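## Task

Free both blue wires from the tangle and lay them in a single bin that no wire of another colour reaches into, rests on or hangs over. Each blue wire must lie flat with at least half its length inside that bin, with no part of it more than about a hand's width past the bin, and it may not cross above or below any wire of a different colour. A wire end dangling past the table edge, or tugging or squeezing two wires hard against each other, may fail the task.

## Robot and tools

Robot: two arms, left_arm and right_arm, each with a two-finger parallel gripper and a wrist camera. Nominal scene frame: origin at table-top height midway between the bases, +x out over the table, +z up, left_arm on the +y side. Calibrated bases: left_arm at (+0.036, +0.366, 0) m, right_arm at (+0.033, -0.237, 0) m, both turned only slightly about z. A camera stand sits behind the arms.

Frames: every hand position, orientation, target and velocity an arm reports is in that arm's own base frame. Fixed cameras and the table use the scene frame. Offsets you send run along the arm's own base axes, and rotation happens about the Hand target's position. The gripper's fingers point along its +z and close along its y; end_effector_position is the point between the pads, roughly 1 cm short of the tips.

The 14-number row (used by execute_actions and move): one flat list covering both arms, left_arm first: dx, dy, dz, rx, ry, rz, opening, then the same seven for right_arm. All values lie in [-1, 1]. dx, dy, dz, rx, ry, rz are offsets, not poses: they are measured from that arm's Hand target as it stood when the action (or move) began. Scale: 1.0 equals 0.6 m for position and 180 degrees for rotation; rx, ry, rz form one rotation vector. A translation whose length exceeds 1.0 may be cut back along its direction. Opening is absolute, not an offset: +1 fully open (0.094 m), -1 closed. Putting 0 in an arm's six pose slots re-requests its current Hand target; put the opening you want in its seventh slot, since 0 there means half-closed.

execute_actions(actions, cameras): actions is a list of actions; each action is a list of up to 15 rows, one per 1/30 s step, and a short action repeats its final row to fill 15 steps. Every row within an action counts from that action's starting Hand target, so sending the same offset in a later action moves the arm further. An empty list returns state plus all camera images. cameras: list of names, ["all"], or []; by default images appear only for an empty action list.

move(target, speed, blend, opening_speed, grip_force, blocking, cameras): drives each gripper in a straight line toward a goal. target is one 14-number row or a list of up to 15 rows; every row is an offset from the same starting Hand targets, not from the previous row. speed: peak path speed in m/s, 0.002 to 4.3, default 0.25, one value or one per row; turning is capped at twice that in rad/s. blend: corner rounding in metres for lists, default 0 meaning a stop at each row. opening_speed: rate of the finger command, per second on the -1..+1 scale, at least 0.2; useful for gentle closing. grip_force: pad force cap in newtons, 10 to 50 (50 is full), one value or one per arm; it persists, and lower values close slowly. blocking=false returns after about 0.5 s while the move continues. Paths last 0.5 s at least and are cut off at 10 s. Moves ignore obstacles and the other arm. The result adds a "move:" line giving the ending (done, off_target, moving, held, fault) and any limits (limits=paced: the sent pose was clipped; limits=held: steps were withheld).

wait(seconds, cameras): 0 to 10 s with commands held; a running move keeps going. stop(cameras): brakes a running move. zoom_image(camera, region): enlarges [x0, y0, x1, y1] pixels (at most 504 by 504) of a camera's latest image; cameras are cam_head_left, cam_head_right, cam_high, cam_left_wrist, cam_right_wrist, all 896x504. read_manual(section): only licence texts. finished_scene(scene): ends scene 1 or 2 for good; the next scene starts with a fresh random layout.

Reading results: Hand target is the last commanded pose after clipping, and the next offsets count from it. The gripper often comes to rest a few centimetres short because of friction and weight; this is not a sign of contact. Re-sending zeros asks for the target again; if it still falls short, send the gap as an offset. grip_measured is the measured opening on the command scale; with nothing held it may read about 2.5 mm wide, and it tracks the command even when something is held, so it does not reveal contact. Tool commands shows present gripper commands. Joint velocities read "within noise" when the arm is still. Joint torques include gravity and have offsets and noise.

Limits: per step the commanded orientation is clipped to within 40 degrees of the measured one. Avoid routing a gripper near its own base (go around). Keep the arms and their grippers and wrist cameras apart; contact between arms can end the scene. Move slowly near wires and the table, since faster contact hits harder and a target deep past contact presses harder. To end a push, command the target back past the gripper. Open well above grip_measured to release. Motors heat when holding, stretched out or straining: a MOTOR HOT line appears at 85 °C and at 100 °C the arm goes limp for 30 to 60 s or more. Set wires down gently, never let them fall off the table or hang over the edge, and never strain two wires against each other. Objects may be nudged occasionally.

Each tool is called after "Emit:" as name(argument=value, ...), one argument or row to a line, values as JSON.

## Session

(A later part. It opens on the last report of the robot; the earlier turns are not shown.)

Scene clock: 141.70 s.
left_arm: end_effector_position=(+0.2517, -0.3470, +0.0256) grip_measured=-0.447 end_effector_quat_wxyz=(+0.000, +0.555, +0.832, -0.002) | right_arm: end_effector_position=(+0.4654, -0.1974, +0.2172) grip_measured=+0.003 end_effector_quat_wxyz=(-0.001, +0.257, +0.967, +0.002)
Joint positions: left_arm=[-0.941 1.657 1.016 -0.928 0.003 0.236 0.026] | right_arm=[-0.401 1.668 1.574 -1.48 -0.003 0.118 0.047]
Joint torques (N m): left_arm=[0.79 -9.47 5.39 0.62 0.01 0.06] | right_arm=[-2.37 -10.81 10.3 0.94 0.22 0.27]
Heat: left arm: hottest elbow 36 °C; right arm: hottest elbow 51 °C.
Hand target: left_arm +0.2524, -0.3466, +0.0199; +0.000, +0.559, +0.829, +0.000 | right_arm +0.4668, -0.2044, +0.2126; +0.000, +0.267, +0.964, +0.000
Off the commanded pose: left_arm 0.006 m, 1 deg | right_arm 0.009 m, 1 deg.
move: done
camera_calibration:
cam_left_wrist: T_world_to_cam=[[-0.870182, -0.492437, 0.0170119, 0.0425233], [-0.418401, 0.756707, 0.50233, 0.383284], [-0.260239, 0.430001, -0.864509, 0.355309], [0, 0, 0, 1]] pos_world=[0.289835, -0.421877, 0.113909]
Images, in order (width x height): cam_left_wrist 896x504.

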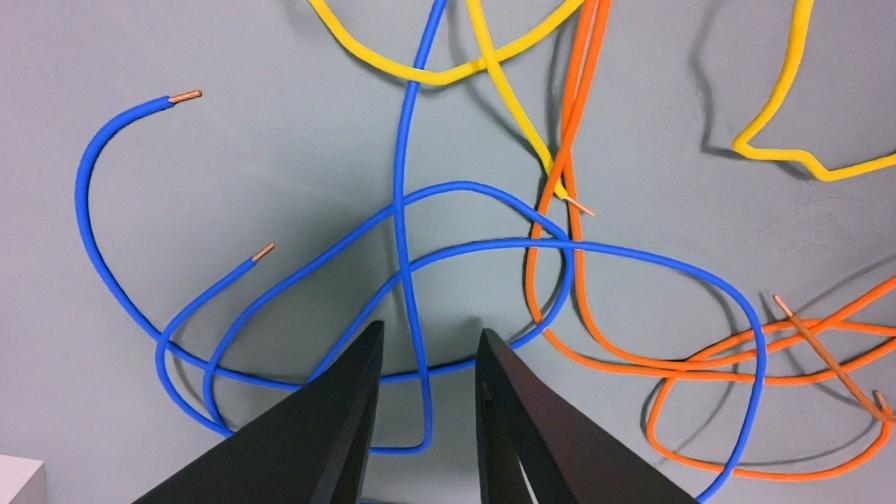

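Emit:
move(
  target=[
    [0.0055,0.0088,0.0,0,0,0,-0.65, 0,0,0,0,0,0,0],
    [0.0055,0.0088,-0.0165,0,0,0,-0.65, 0,0,0,0,0,0,0],
  ],
  speed=0.05,
  cameras=["cam_left_wrist"],
)

Emit:
zoom_image(
  camera="cam_left_wrist",
  region=[330, 220, 530, 420],
)

Scene clock: 151.93 s.
left_arm: end_effector_position=(+0.2502, -0.3449, +0.0149) grip_measured=-0.648 end_effector_quat_wxyz=(-0.001, +0.561, +0.828, -0.001) | right_arm: end_effector_position=(+0.4654, -0.1974, +0.2172) grip_measured=+0.003 end_effector_quat_wxyz=(-0.001, +0.257, +0.967, +0.002)
Joint positions: left_arm=[-0.941 1.67 0.999 -0.9 0.003 0.249 0.017] | right_arm=[-0.401 1.668 1.574 -1.48 -0.003 0.118 0.047]
Joint torques (N m): left_arm=[1.55 -9.99 5.26 0.65 0.01 0.11] | right_arm=[-2.26 -10.64 10.3 0.95 0.21 0.28]
Heat: left arm: hottest elbow 35 °C; right arm: hottest elbow 49 °C.
Hand target: left_arm +0.2557, -0.3414, +0.0100; +0.000, +0.559, +0.829, +0.000 | right_arm +0.4668, -0.2044, +0.2126; +0.000, +0.267, +0.964, +0.000
Off the commanded pose: left_arm 0.008 m, 0 deg | right_arm 0.009 m, 1 deg.
move: done
camera_calibration:
cam_left_wrist: T_world_to_cam=[[-0.87668, -0.480764, 0.0172685, 0.0480064], [-0.407671, 0.761493, 0.503917, 0.385296], [-0.255415, 0.434734, -0.86358, 0.345184], [0, 0, 0, 1]] pos_world=[0.287325, -0.420383, 0.103108]
Images, in order (width x height): cam_left_wrist 896x504.

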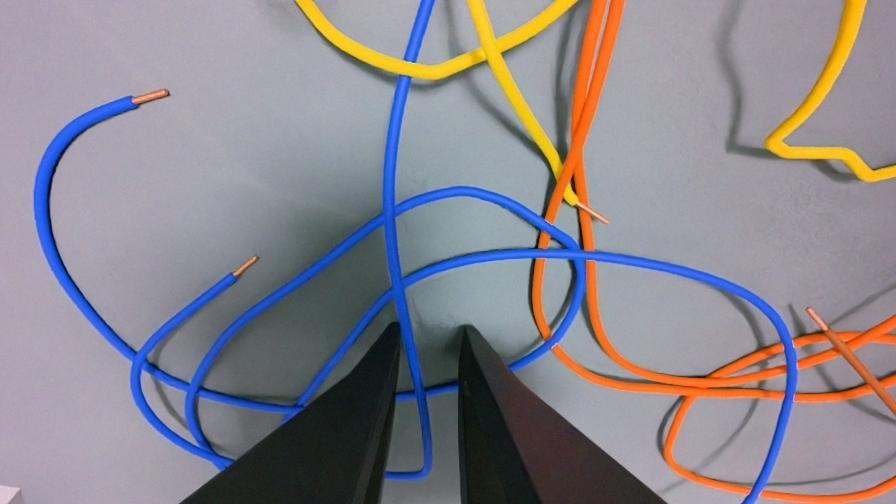

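Scaled by 2.520 from the camera's 896x504 image, which has a finer 1280x720 frame.

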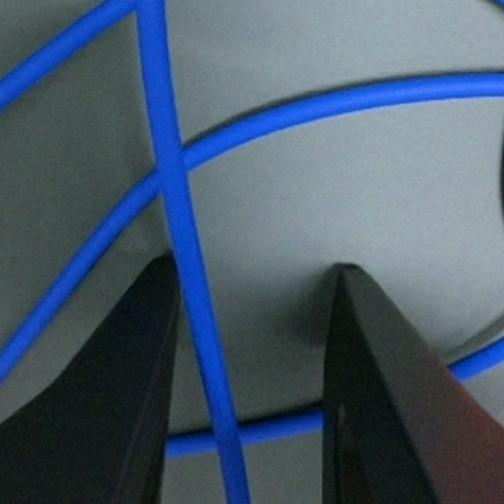

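Emit:
move(
  target=[0.008,0.004,0.0,0,0,0,-0.65, 0,0,0,0,0,0,0],
  speed=0.05,
)

Emit:
move(
  target=[0,0,0.0,0,0,0,-1, 0,0,0,0,0,0,0],
  opening_speed=0.3,
  cameras=["cam_left_wrist"],
)

Emit:
zoom_image(
  camera="cam_left_wrist",
  region=[330, 220, 530, 420],
)

Scene clock: 158.97 s.
left_arm: end_effector_position=(+0.2546, -0.3417, +0.0149) grip_measured=-0.648 end_effector_quat_wxyz=(+0.000, +0.560, +0.828, -0.001) | right_arm: end_effector_position=(+0.4654, -0.1974, +0.2172) grip_measured=+0.003 end_effector_quat_wxyz=(-0.001, +0.257, +0.967, +0.002)
Joint positions: left_arm=[-0.928 1.67 0.999 -0.899 0.003 0.261 0.017] | right_arm=[-0.401 1.668 1.574 -1.48 -0.003 0.118 0.047]
Joint torques (N m): left_arm=[1.67 -9.05 5.55 0.69 0 0.09] | right_arm=[-2.26 -10.87 10.37 0.98 0.22 0.27]
Heat: left arm: hottest elbow 35 °C; right arm: hottest elbow 48 °C.
Hand target: left_arm +0.2606, -0.3390, +0.0101; +0.000, +0.559, +0.829, +0.000 | right_arm +0.4668, -0.2044, +0.2126; +0.000, +0.267, +0.964, +0.000
Off the commanded pose: left_arm 0.008 m, 0 deg | right_arm 0.009 m, 1 deg.
move: done

Scene clock: 160.40 s.
left_arm: end_effector_position=(+0.2546, -0.3417, +0.0149) grip_measured=-0.990 end_effector_quat_wxyz=(+0.000, +0.560, +0.828, -0.001) | right_arm: end_effector_position=(+0.4654, -0.1974, +0.2172) grip_measured=+0.003 end_effector_quat_wxyz=(-0.001, +0.257, +0.967, +0.002)
Joint positions: left_arm=[-0.928 1.67 0.999 -0.899 0.003 0.261 0] | right_arm=[-0.401 1.668 1.574 -1.48 -0.003 0.118 0.047]
Joint torques (N m): left_arm=[1.9 -9.58 5.39 0.64 -0.01 0.08] | right_arm=[-2.32 -10.99 10.3 0.95 0.2 0.28]
Heat: left arm: hottest elbow 35 °C; right arm: hottest elbow 48 °C.
Hand target: left_arm +0.2606, -0.3390, +0.0101; +0.000, +0.559, +0.829, +0.000 | right_arm +0.4668, -0.2044, +0.2126; +0.000, +0.267, +0.964, +0.000
Off the commanded pose: left_arm 0.008 m, 0 deg | right_arm 0.009 m, 1 deg.
move: done
camera_calibration:
cam_left_wrist: T_world_to_cam=[[-0.876503, -0.481104, 0.0167945, 0.0533428], [-0.408247, 0.76135, 0.503667, 0.384777], [-0.255103, 0.434609, -0.863735, 0.344901], [0, 0, 0, 1]] pos_world=[0.291824, -0.417183, 0.103208]
Images, in order (width x height): cam_left_wrist 896x504.

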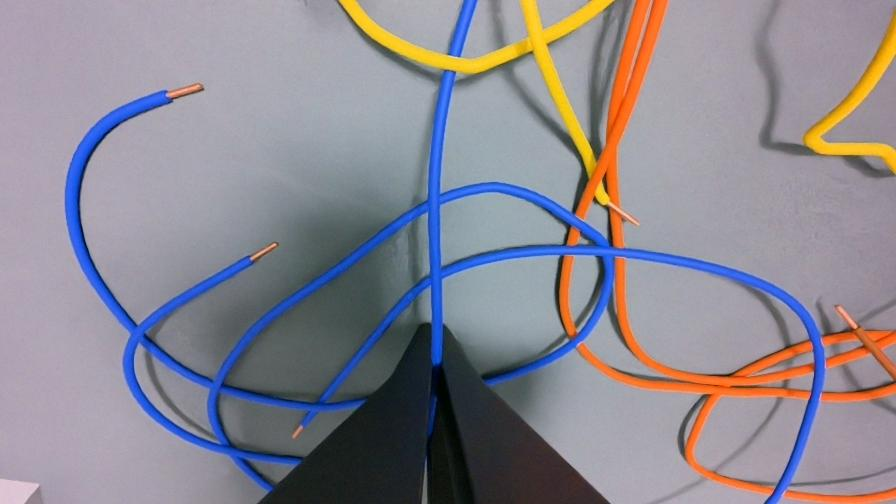

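Scaled by 2.520 from the camera's 896x504 image, which has a finer 1280x720 frame.

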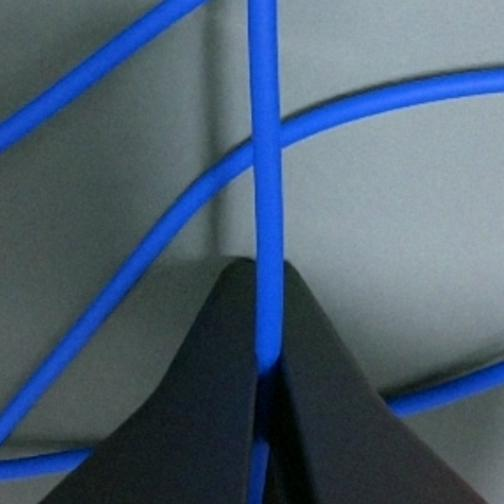

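Emit:
move(
  target=[
    [0,0,0.06,0,0,0,-1, 0,0,0,0,0,0,0],
    [-0.03,0.15,0.06,0,0,0,-1, 0,0,0,0,0,0,0],
  ],
  speed=0.06,
  cameras=["cam_left_wrist","cam_high"],
)

Emit:
zoom_image(
  camera="cam_high",
  region=[440, 140, 570, 275],
)

Scene clock: 171.53 s.
left_arm: end_effector_position=(+0.2370, -0.2506, +0.0411) grip_measured=-0.991 end_effector_quat_wxyz=(-0.014, +0.560, +0.828, +0.002) | right_arm: end_effector_position=(+0.4654, -0.1974, +0.2172) grip_measured=+0.003 end_effector_quat_wxyz=(-0.001, +0.257, +0.967, +0.002)
Joint positions: left_arm=[-0.811 1.45 0.818 -0.967 0.001 0.378 0] | right_arm=[-0.401 1.668 1.574 -1.48 -0.003 0.118 0.047]
Joint torques (N m): left_arm=[1.55 -9.35 5.31 0.62 0.04 0.07] | right_arm=[-2.26 -10.81 10.35 0.91 0.21 0.27]
Heat: left arm: hottest elbow 35 °C; right arm: hottest elbow 47 °C.
Hand target: left_arm +0.2426, -0.2489, +0.0460; +0.000, +0.559, +0.829, +0.000 | right_arm +0.4668, -0.2044, +0.2126; +0.000, +0.267, +0.964, +0.000
Off the commanded pose: left_arm 0.008 m, 2 deg | right_arm 0.009 m, 1 deg.
move: done
camera_calibration:
cam_left_wrist: T_world_to_cam=[[-0.87599, -0.48179, 0.0228022, 0.0807274], [-0.399009, 0.750416, 0.526942, 0.28913], [-0.270987, 0.452497, -0.849595, 0.330957], [0, 0, 0, 1]] pos_world=[0.275767, -0.327831, 0.126984]
Images, in order (width x height): cam_high 896x504, cam_left_wrist 896x504.

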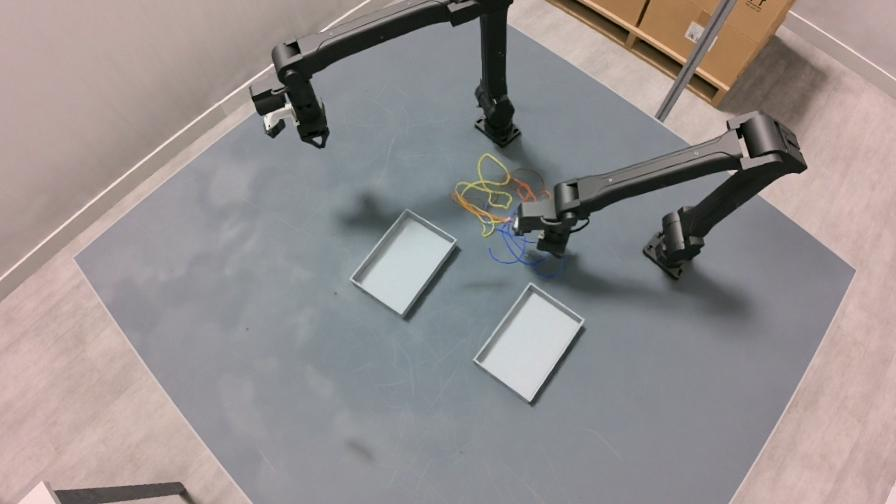

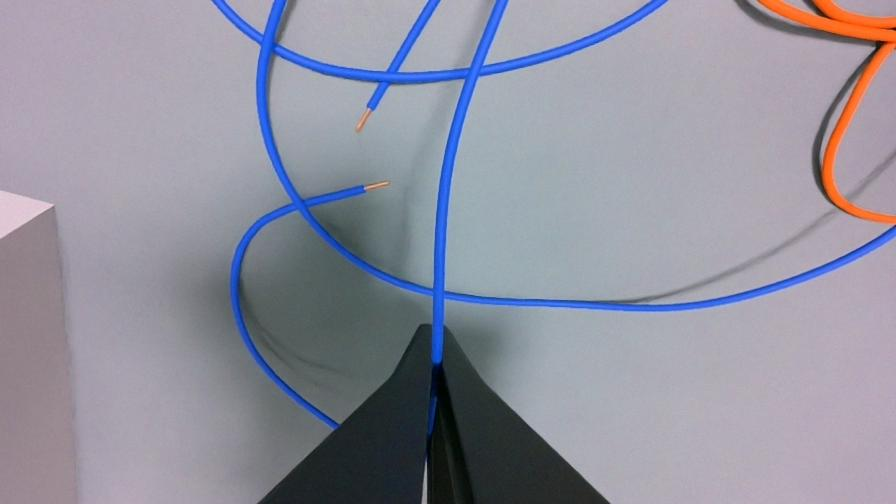

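Scaled by 3.733 from the camera's 896x504 image, which has a finer 1280x720 frame.

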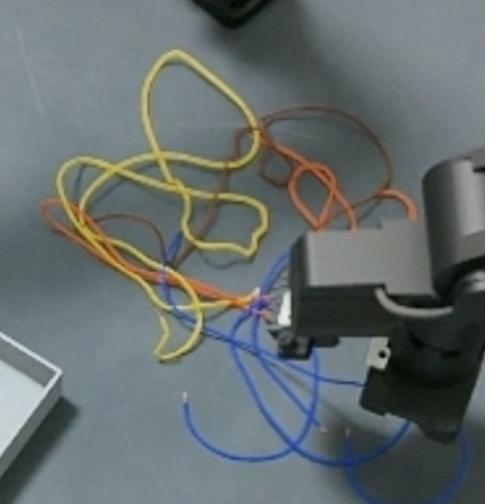

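Emit:
move(
  target=[-0.035,0.16,0.0,0,0,0,-1, 0,0,0,0,0,0,0],
  speed=0.06,
  cameras=["cam_left_wrist","cam_high","cam_head_left"],
)

Emit:
zoom_image(
  camera="cam_high",
  region=[440, 140, 570, 275],
)

Emit:
zoom_image(
  camera="cam_head_left",
  region=[440, 330, 620, 470],
)

Scene clock: 177.37 s.
left_arm: end_effector_position=(+0.2213, -0.1579, +0.0434) grip_measured=-0.991 end_effector_quat_wxyz=(-0.002, +0.561, +0.828, +0.000) | right_arm: end_effector_position=(+0.4654, -0.1974, +0.2172) grip_measured=+0.003 end_effector_quat_wxyz=(-0.001, +0.257, +0.967, +0.002)
Joint positions: left_arm=[-0.617 1.231 0.621 -0.964 0.001 0.573 0] | right_arm=[-0.401 1.668 1.574 -1.48 -0.003 0.118 0.047]
Joint torques (N m): left_arm=[1.67 -5.6 5.46 -0.21 0.08 0.07] | right_arm=[-2.26 -10.75 10.29 0.98 0.21 0.28]
Motor temperatures (°C): left_arm=[25 30 35 24 26 24 27] | right_arm=[27 30 46 26 27 23 25]
Heat: left arm: hottest elbow 35 °C; right arm: hottest elbow 46 °C.
Hand target: left_arm +0.2216, -0.1530, +0.0461; +0.000, +0.559, +0.829, +0.000 | right_arm +0.4668, -0.2044, +0.2126; +0.000, +0.267, +0.964, +0.000
Off the commanded pose: left_arm 0.006 m, 0 deg | right_arm 0.009 m, 1 deg.
move: done
camera_calibration:
cam_left_wrist: T_world_to_cam=[[-0.876664, -0.480809, 0.0167932, 0.112163], [-0.407143, 0.760039, 0.506532, 0.216351], [-0.256309, 0.437221, -0.862058, 0.281741], [0, 0, 0, 1]] pos_world=[0.258628, -0.23369, 0.131405]
Images, in order (width x height): cam_head_left 896x504, cam_high 896x504, cam_left_wrist 896x504.

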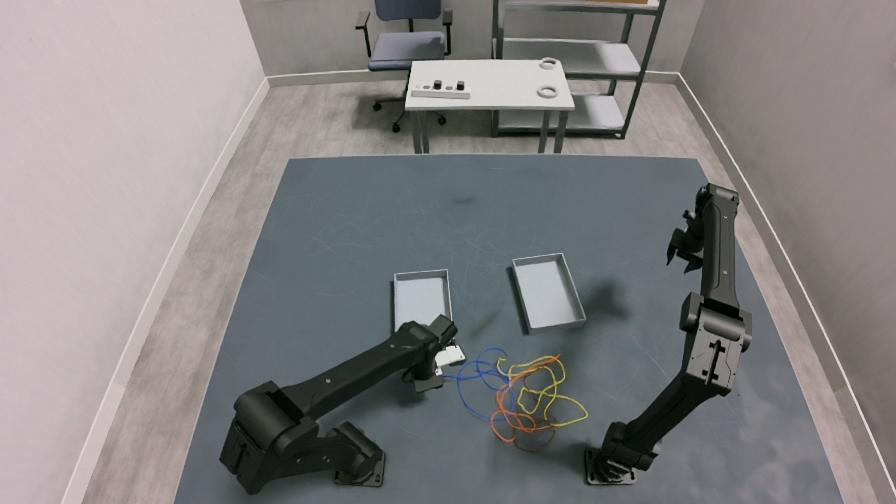

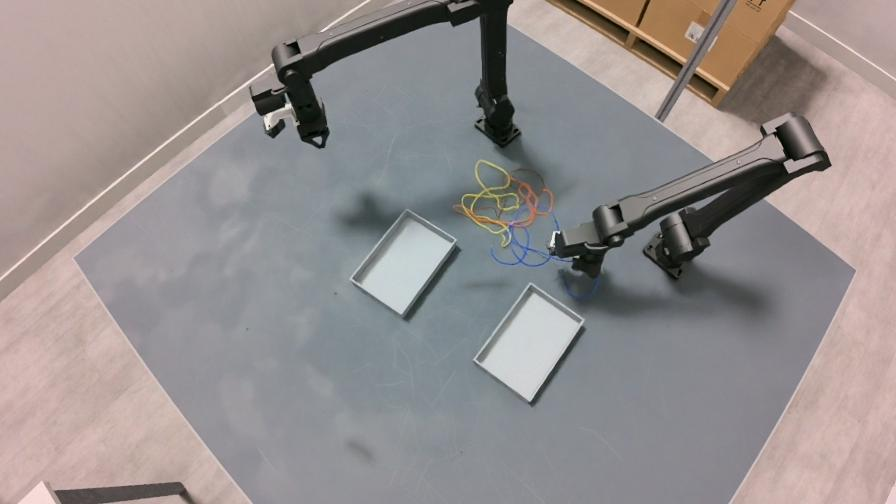

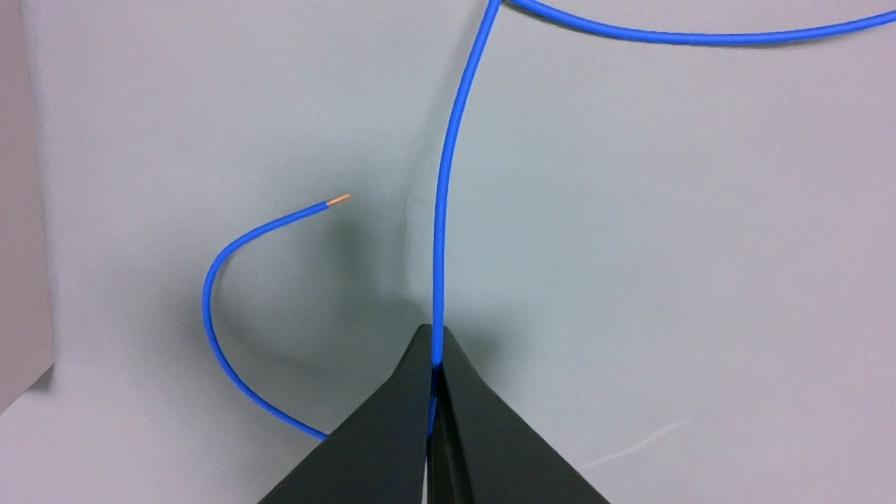

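Scaled by 3.733 from the camera's 896x504 image, which has a finer 1280x720 frame.

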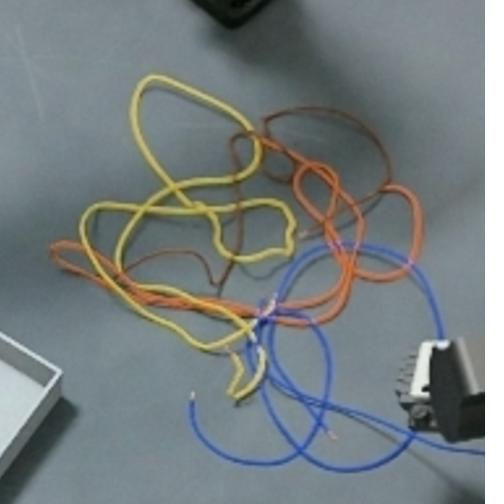

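Scaled by 2.800 from the camera's 896x504 image, which has a finer 1280x720 frame.

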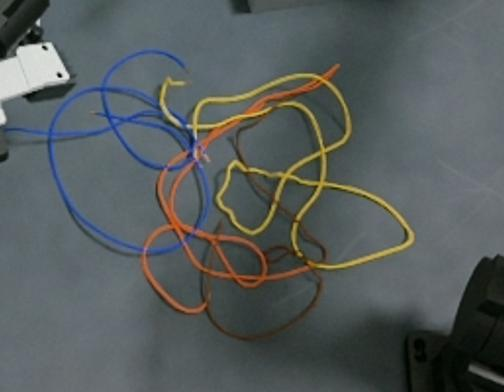

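Emit:
zoom_image(
  camera="cam_high",
  region=[490, 210, 560, 280],
)

Emit:
zoom_image(
  camera="cam_head_left",
  region=[450, 340, 540, 430],
)

Scaled by 7.200 from the camera's 896x504 image, which has a finer 1280x720 frame.

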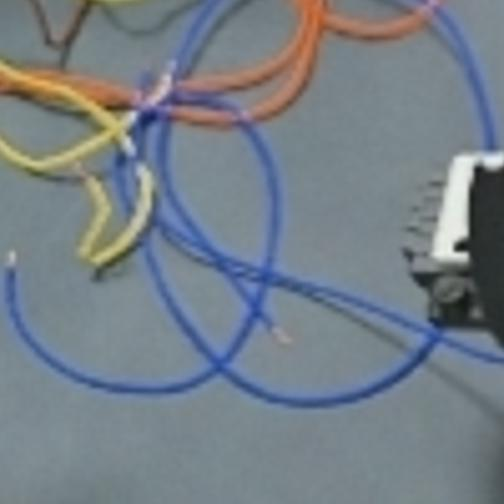

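Scaled by 5.600 from the camera's 896x504 image, which has a finer 1280x720 frame.

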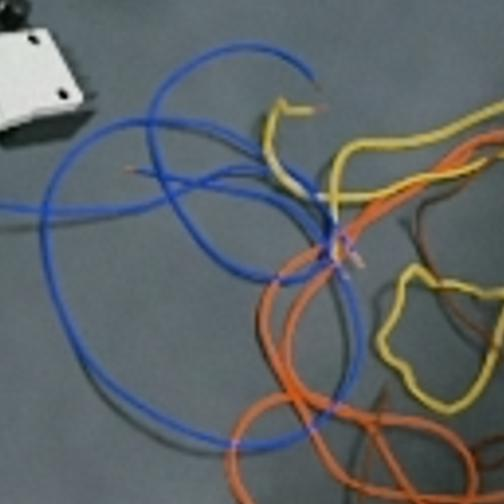

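Emit:
move(
  target=[0.131,0.13,0.15,0,0,0,-1, 0,0,0,0,0,0,0],
  speed=0.06,
  cameras=["cam_left_wrist","cam_high","cam_head_left"],
)

Emit:
zoom_image(
  camera="cam_high",
  region=[460, 170, 590, 290],
)

Emit:
zoom_image(
  camera="cam_head_left",
  region=[440, 330, 560, 450],
)

Scene clock: 195.97 s.
left_arm: end_effector_position=(+0.2793, -0.0739, +0.1161) grip_measured=-0.991 end_effector_quat_wxyz=(-0.021, +0.560, +0.828, -0.007) | right_arm: end_effector_position=(+0.4654, -0.1974, +0.2172) grip_measured=+0.003 end_effector_quat_wxyz=(-0.001, +0.257, +0.967, +0.002)
Joint positions: left_arm=[-0.258 1.195 0.809 -1.228 -0.001 0.932 0] | right_arm=[-0.401 1.668 1.574 -1.48 -0.003 0.118 0.047]
Joint torques (N m): left_arm=[1.67 -4.13 10.77 -0.43 0.18 0.09] | right_arm=[-2.32 -10.99 10.32 0.94 0.21 0.27]
Heat: left arm: hottest elbow 35 °C; right arm: hottest elbow 45 °C.
Hand target: left_arm +0.3002, -0.0749, +0.1361; +0.000, +0.559, +0.829, +0.000 | right_arm +0.4668, -0.2044, +0.2126; +0.000, +0.267, +0.964, +0.000
Off the commanded pose: left_arm 0.029 m, 3 deg | right_arm 0.009 m, 1 deg.
move: off_target (left_arm)
camera_calibration:
cam_left_wrist: T_world_to_cam=[[-0.87526, -0.481522, 0.0453403, 0.198337], [-0.387546, 0.754335, 0.529893, 0.130672], [-0.289357, 0.446222, -0.846852, 0.330659], [0, 0, 0, 1]] pos_world=[0.319916, -0.150615, 0.201785]
Images, in order (width x height): cam_head_left 896x504, cam_high 896x504, cam_left_wrist 896x504.

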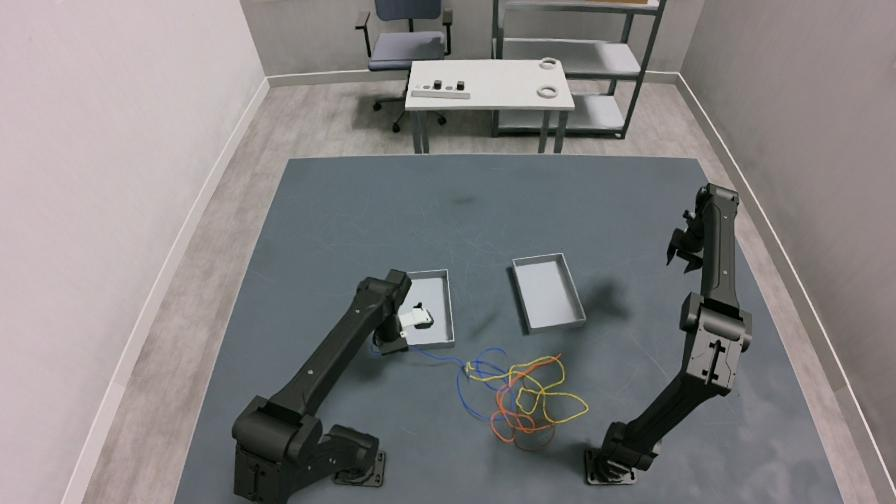

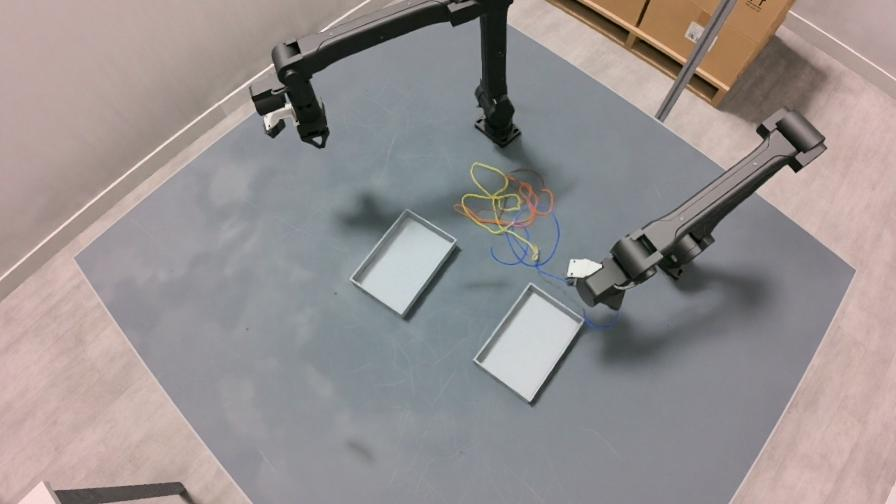

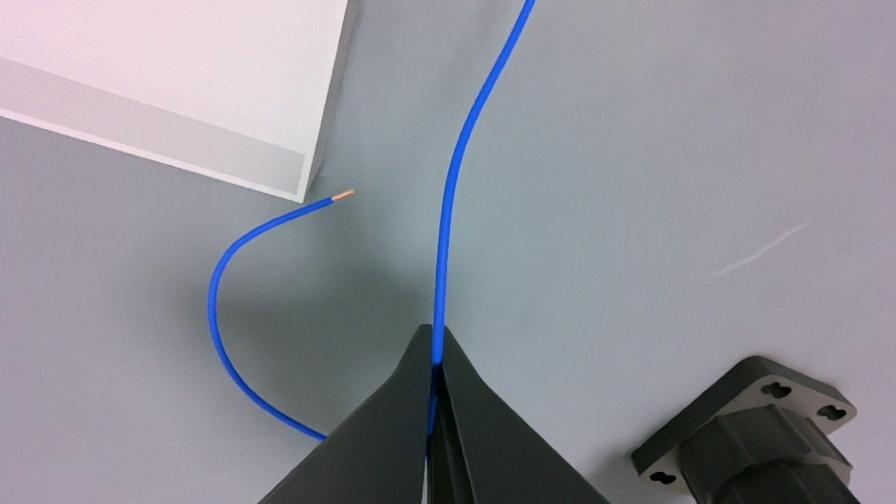

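Scaled by 3.877 from the camera's 896x504 image, which has a finer 1280x720 frame.

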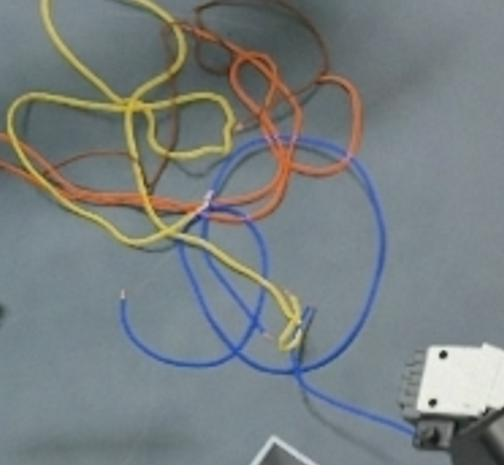

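Scaled by 4.200 from the camera's 896x504 image, which has a finer 1280x720 frame.

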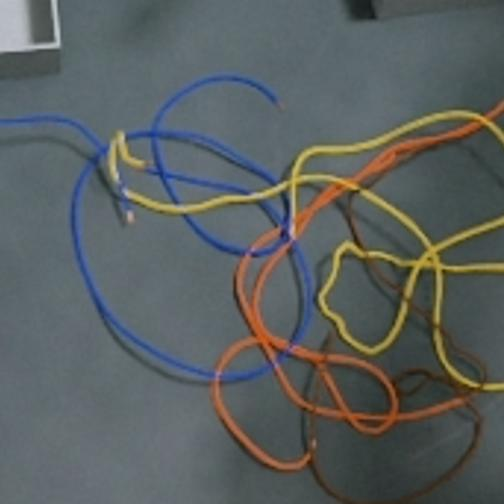

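Emit:
move(
  target=[
    [0.0,-0.05,0.15,0,0,0,-1, 0,0,0,0,0,0,0],
    [-0.05,-0.2,0.37,0,0,0,-1, 0,0,0,0,0,0,0],
  ],
  speed=0.1,
  blend=0.03,
  cameras=["cam_left_wrist","cam_high","cam_head_left"],
)

Emit:
zoom_image(
  camera="cam_high",
  region=[460, 170, 590, 290],
)

Emit:
zoom_image(
  camera="cam_head_left",
  region=[400, 270, 600, 450],
)

Scene clock: 209.67 s.
left_arm: end_effector_position=(+0.2675, -0.1874, +0.3292) grip_measured=-0.991 end_effector_quat_wxyz=(+0.037, +0.557, +0.830, -0.002) | right_arm: end_effector_position=(+0.4654, -0.1974, +0.2172) grip_measured=+0.003 end_effector_quat_wxyz=(-0.001, +0.257, +0.967, +0.002)
Joint positions: left_arm=[-0.609 1.16 1.349 -1.685 0.002 0.574 0] | right_arm=[-0.401 1.668 1.574 -1.48 -0.003 0.118 0.047]
Joint torques (N m): left_arm=[-0.26 -5.89 11.74 -0.12 0.06 -0.1] | right_arm=[-2.32 -10.99 10.36 0.92 0.22 0.26]
Heat: left arm: hottest elbow 36 °C; right arm: hottest elbow 45 °C.
Hand target: left_arm +0.2702, -0.1949, +0.3579; +0.000, +0.559, +0.829, +0.000 | right_arm +0.4668, -0.2044, +0.2126; +0.000, +0.267, +0.964, +0.000
Off the commanded pose: left_arm 0.030 m, 4 deg | right_arm 0.009 m, 1 deg.
joint sent to its limit (left arm) — joint 4 (wrist pitch), lower limit. The joint targets are off in orientation, not in position.
move: off_target (left_arm)
camera_calibration:
cam_left_wrist: T_world_to_cam=[[-0.872976, -0.48747, -0.0169027, 0.142577], [-0.44337, 0.778602, 0.444074, 0.146504], [-0.203312, 0.39516, -0.895831, 0.541845], [0, 0, 0, 1]] pos_world=[0.299585, -0.258682, 0.422753]
Images, in order (width x height): cam_head_left 896x504, cam_high 896x504, cam_left_wrist 896x504.

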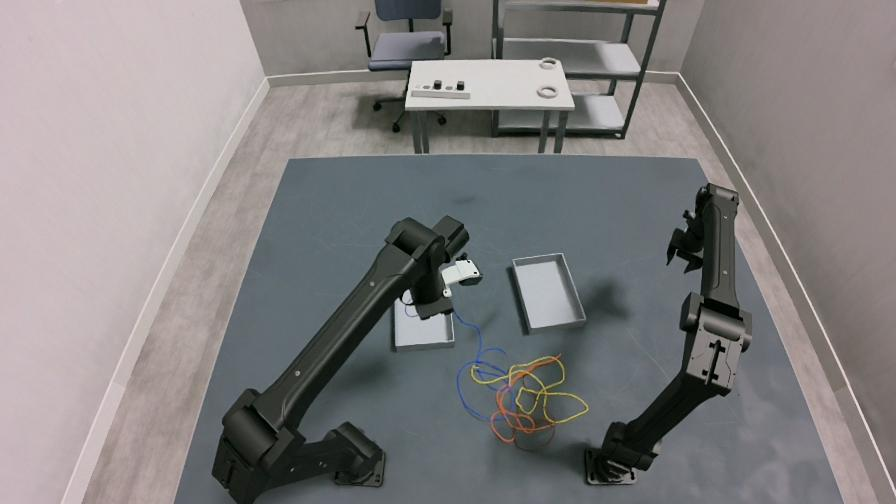

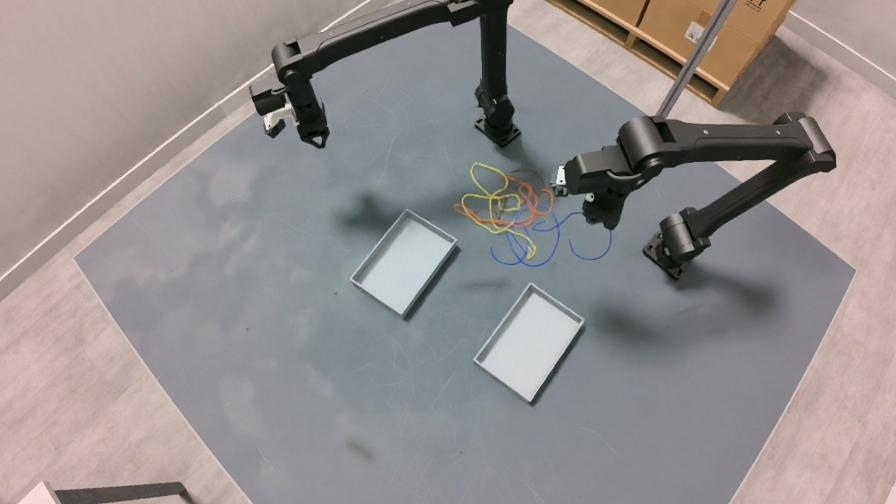

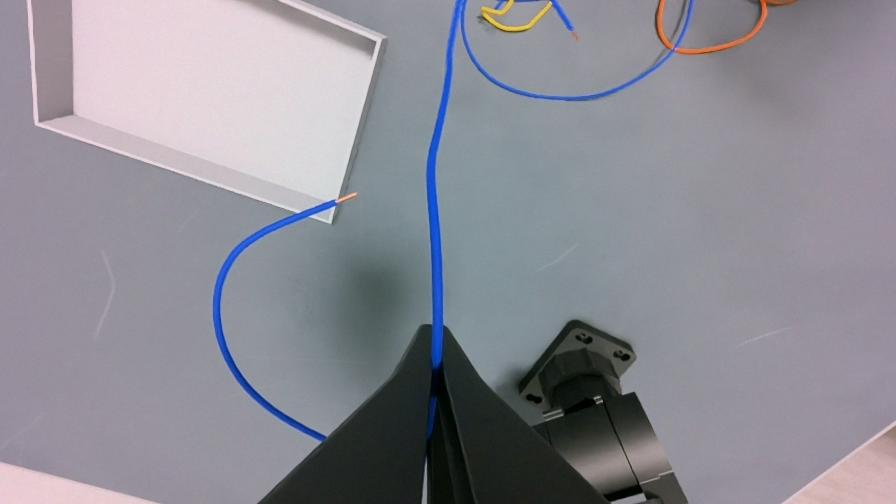

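Scaled by 3.877 from the camera's 896x504 image, which has a finer 1280x720 frame.

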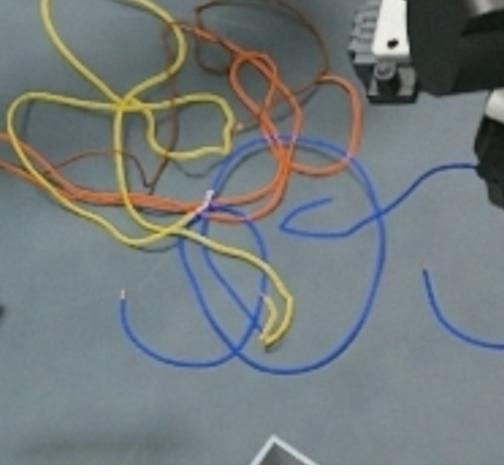

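Scaled by 2.520 from the camera's 896x504 image, which has a finer 1280x720 frame.

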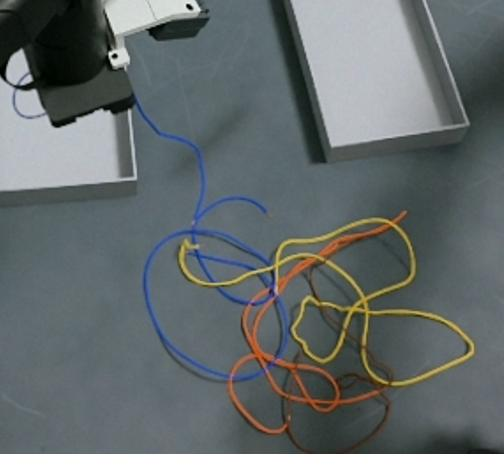

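Emit:
move(
  target=[0.217,0.067,0.03,0,0,0.428,-1, 0,0,0,0,0,0,0],
  speed=0.12,
  cameras=["cam_left_wrist","cam_high","cam_head_left"],
)

Emit:
zoom_image(
  camera="cam_high",
  region=[440, 200, 640, 420],
)

Emit:
zoom_image(
  camera="cam_head_left",
  region=[350, 200, 550, 400],
)

Scene clock: 227.83 s.
left_arm: end_effector_position=(+0.3887, -0.1558, +0.3536) grip_measured=-0.991 end_effector_quat_wxyz=(+0.050, -0.067, +0.996, -0.022) | right_arm: end_effector_position=(+0.4654, -0.1974, +0.2172) grip_measured=+0.003 end_effector_quat_wxyz=(-0.001, +0.257, +0.967, +0.002)
Joint positions: left_arm=[-0.382 1.386 1.61 -1.685 -0.004 -0.515 0] | right_arm=[-0.401 1.668 1.574 -1.48 -0.003 0.118 0.047]
Joint torques (N m): left_arm=[1.73 -7.82 11.9 -0.18 0.13 -0.08] | right_arm=[-2.32 -10.7 10.35 0.94 0.2 0.27]
Heat: left arm: hottest elbow 38 °C; right arm: hottest elbow 44 °C.
Hand target: left_arm +0.4004, -0.1546, +0.3760; +0.000, -0.079, +0.997, +0.000 | right_arm +0.4668, -0.2044, +0.2126; +0.000, +0.267, +0.964, +0.000
Off the commanded pose: left_arm 0.025 m, 6 deg | right_arm 0.009 m, 1 deg.
joint sent to its limit (left arm) — joint 4 (wrist pitch), lower limit. The joint targets are off in orientation, not in position.
move: off_target (left_arm)
camera_calibration:
cam_left_wrist: T_world_to_cam=[[0.24689, -0.966018, 0.0765126, -0.278746], [-0.885583, -0.192866, 0.422547, 0.192959], [-0.393431, -0.172081, -0.903106, 0.563936], [0, 0, 0, 1]] pos_world=[0.461571, -0.135016, 0.449087]
Images, in order (width x height): cam_head_left 896x504, cam_high 896x504, cam_left_wrist 896x504.

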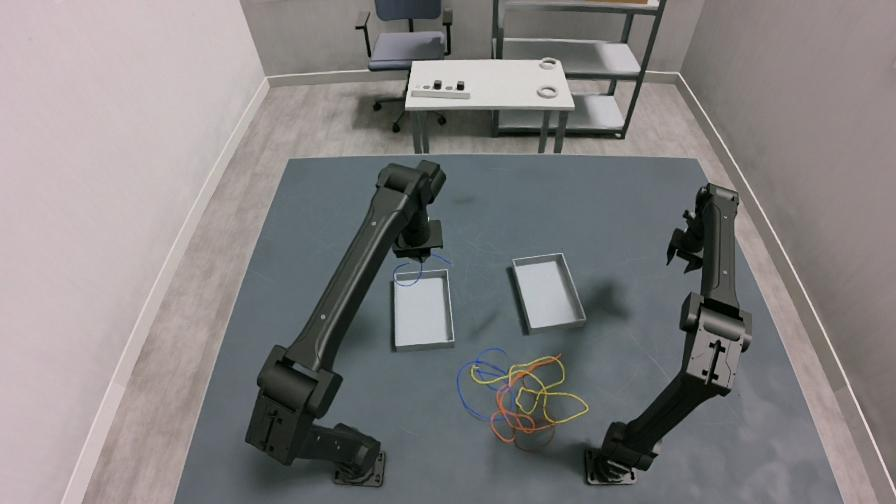

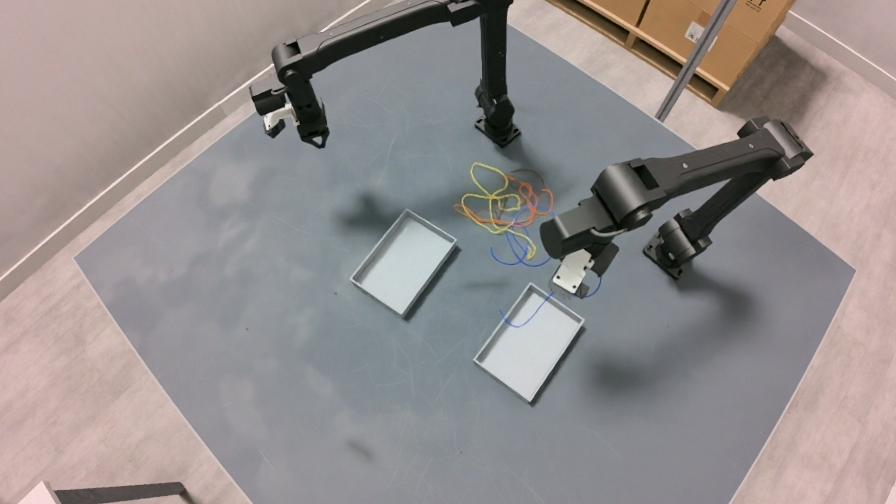

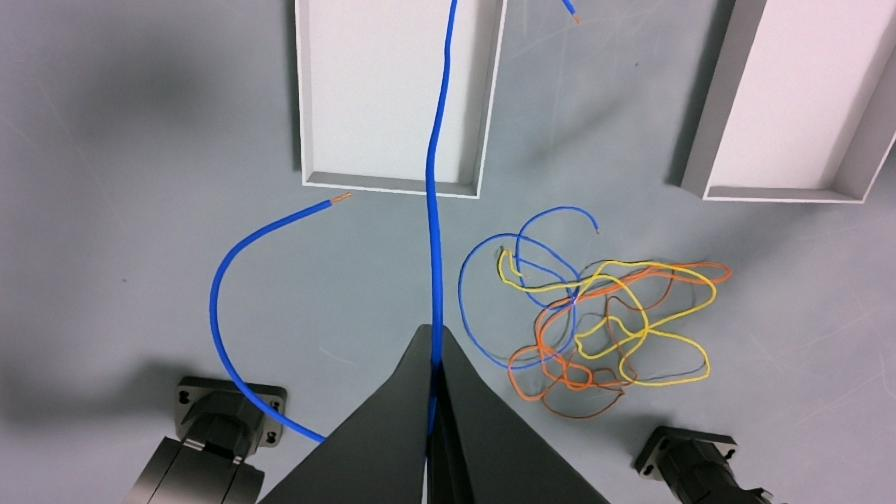

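Scaled by 2.291 from the camera's 896x504 image, which has a finer 1280x720 frame.

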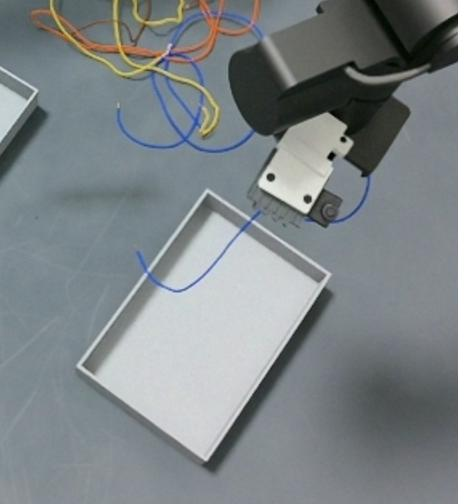

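Scaled by 2.520 from the camera's 896x504 image, which has a finer 1280x720 frame.

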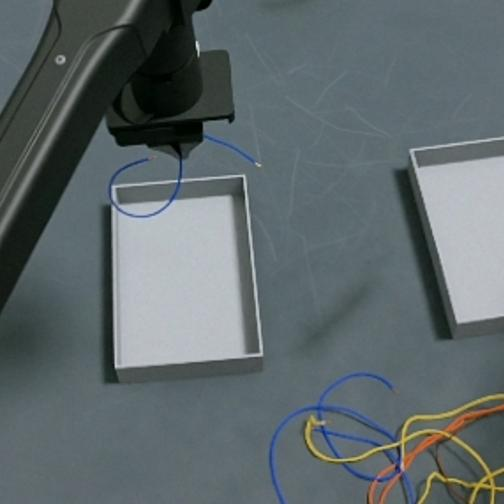

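Emit:
move(
  target=[-0.01,0.033,-0.3,0,0,0.067,-1, 0,0,0,0,0,0,0],
  speed=0.12,
  cameras=["cam_left_wrist","cam_high","cam_head_left"],
)

Emit:
zoom_image(
  camera="cam_high",
  region=[440, 200, 640, 420],
)

Emit:
zoom_image(
  camera="cam_head_left",
  region=[350, 200, 550, 400],
)

Scene clock: 238.40 s.
left_arm: end_effector_position=(+0.3898, -0.1390, +0.1986) grip_measured=-0.991 end_effector_quat_wxyz=(-0.002, -0.171, +0.985, +0.003) | right_arm: end_effector_position=(+0.4654, -0.1974, +0.2172) grip_measured=+0.003 end_effector_quat_wxyz=(-0.001, +0.257, +0.967, +0.002)
Joint positions: left_arm=[-0.343 1.44 1.26 -1.397 -0.003 -0.687 0] | right_arm=[-0.401 1.668 1.574 -1.48 -0.003 0.118 0.047]
Joint torques (N m): left_arm=[1.73 -8.53 6.9 0.58 0.14 -0.09] | right_arm=[-2.37 -10.87 10.32 0.98 0.21 0.26]
Heat: left arm: hottest elbow 39 °C; right arm: hottest elbow 44 °C.
Hand target: left_arm +0.3944, -0.1350, +0.1960; +0.000, -0.184, +0.983, +0.000 | right_arm +0.4668, -0.2044, +0.2126; +0.000, +0.267, +0.964, +0.000
Off the commanded pose: left_arm 0.007 m, 1 deg | right_arm 0.009 m, 1 deg.
move: done
camera_calibration:
cam_left_wrist: T_world_to_cam=[[0.448833, -0.893584, 0.00749368, -0.305827], [-0.772474, -0.383758, 0.505978, 0.175432], [-0.449258, -0.232888, -0.862514, 0.432545], [0, 0, 0, 1]] pos_world=[0.467106, -0.105225, 0.286603]
Images, in order (width x height): cam_head_left 896x504, cam_high 896x504, cam_left_wrist 896x504.

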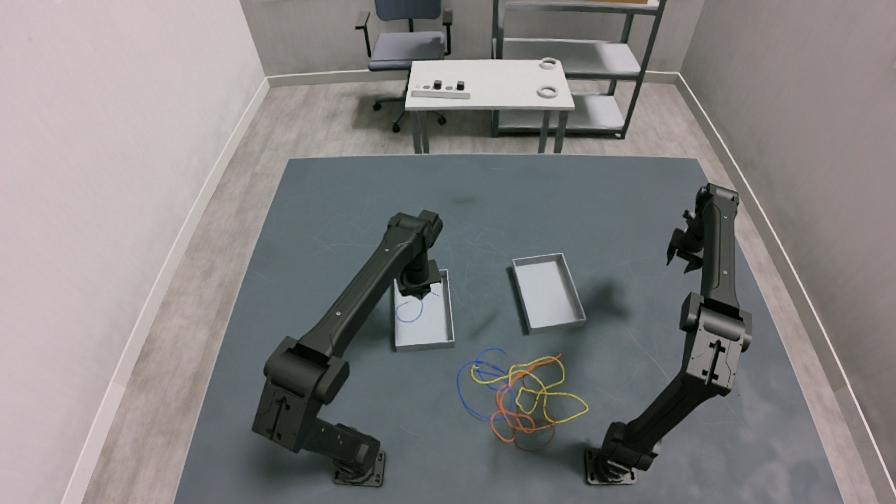

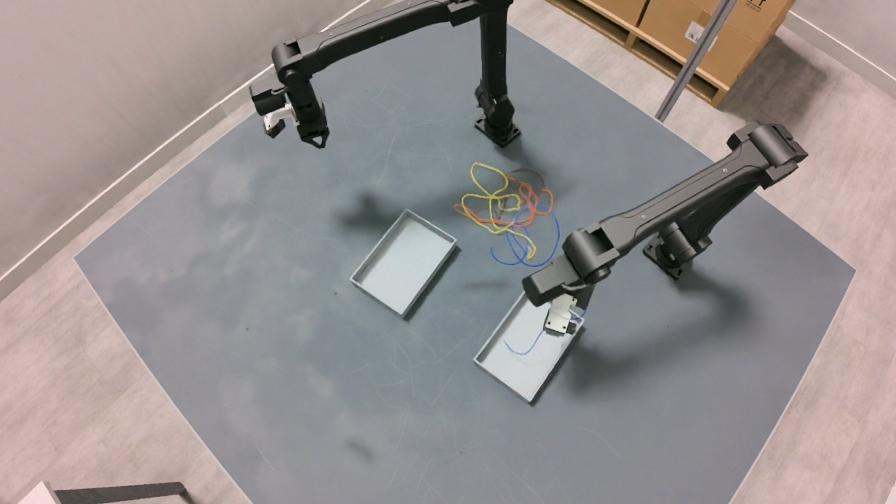

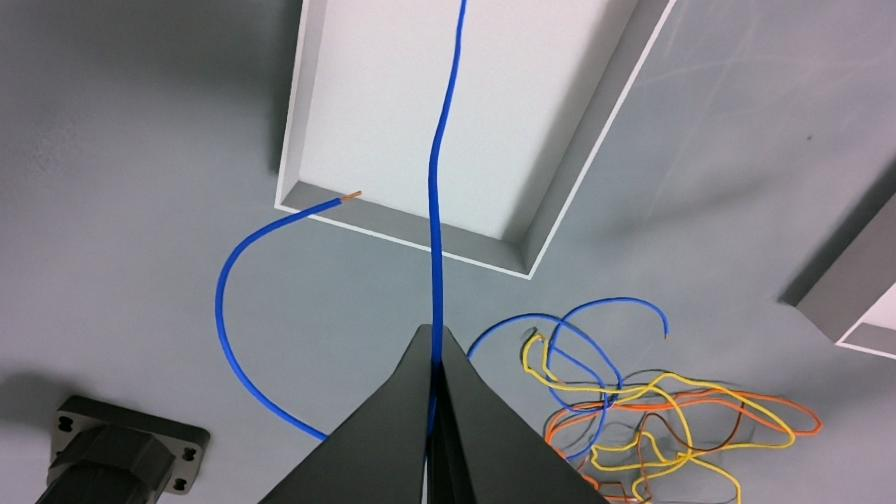

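Scaled by 2.291 from the camera's 896x504 image, which has a finer 1280x720 frame.

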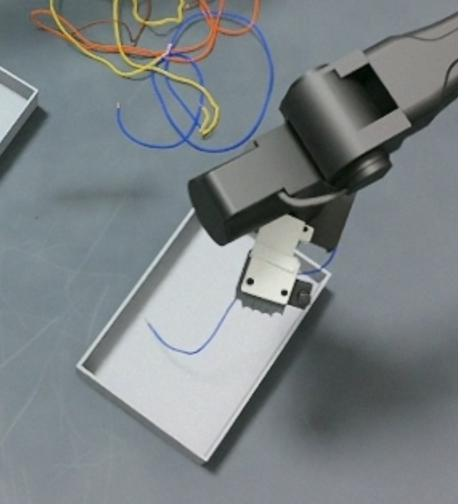

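Scaled by 2.520 from the camera's 896x504 image, which has a finer 1280x720 frame.

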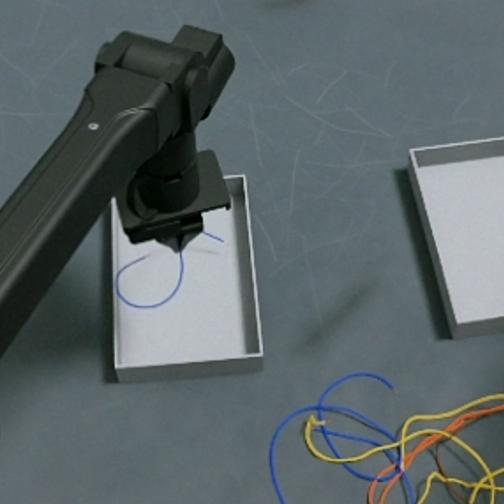

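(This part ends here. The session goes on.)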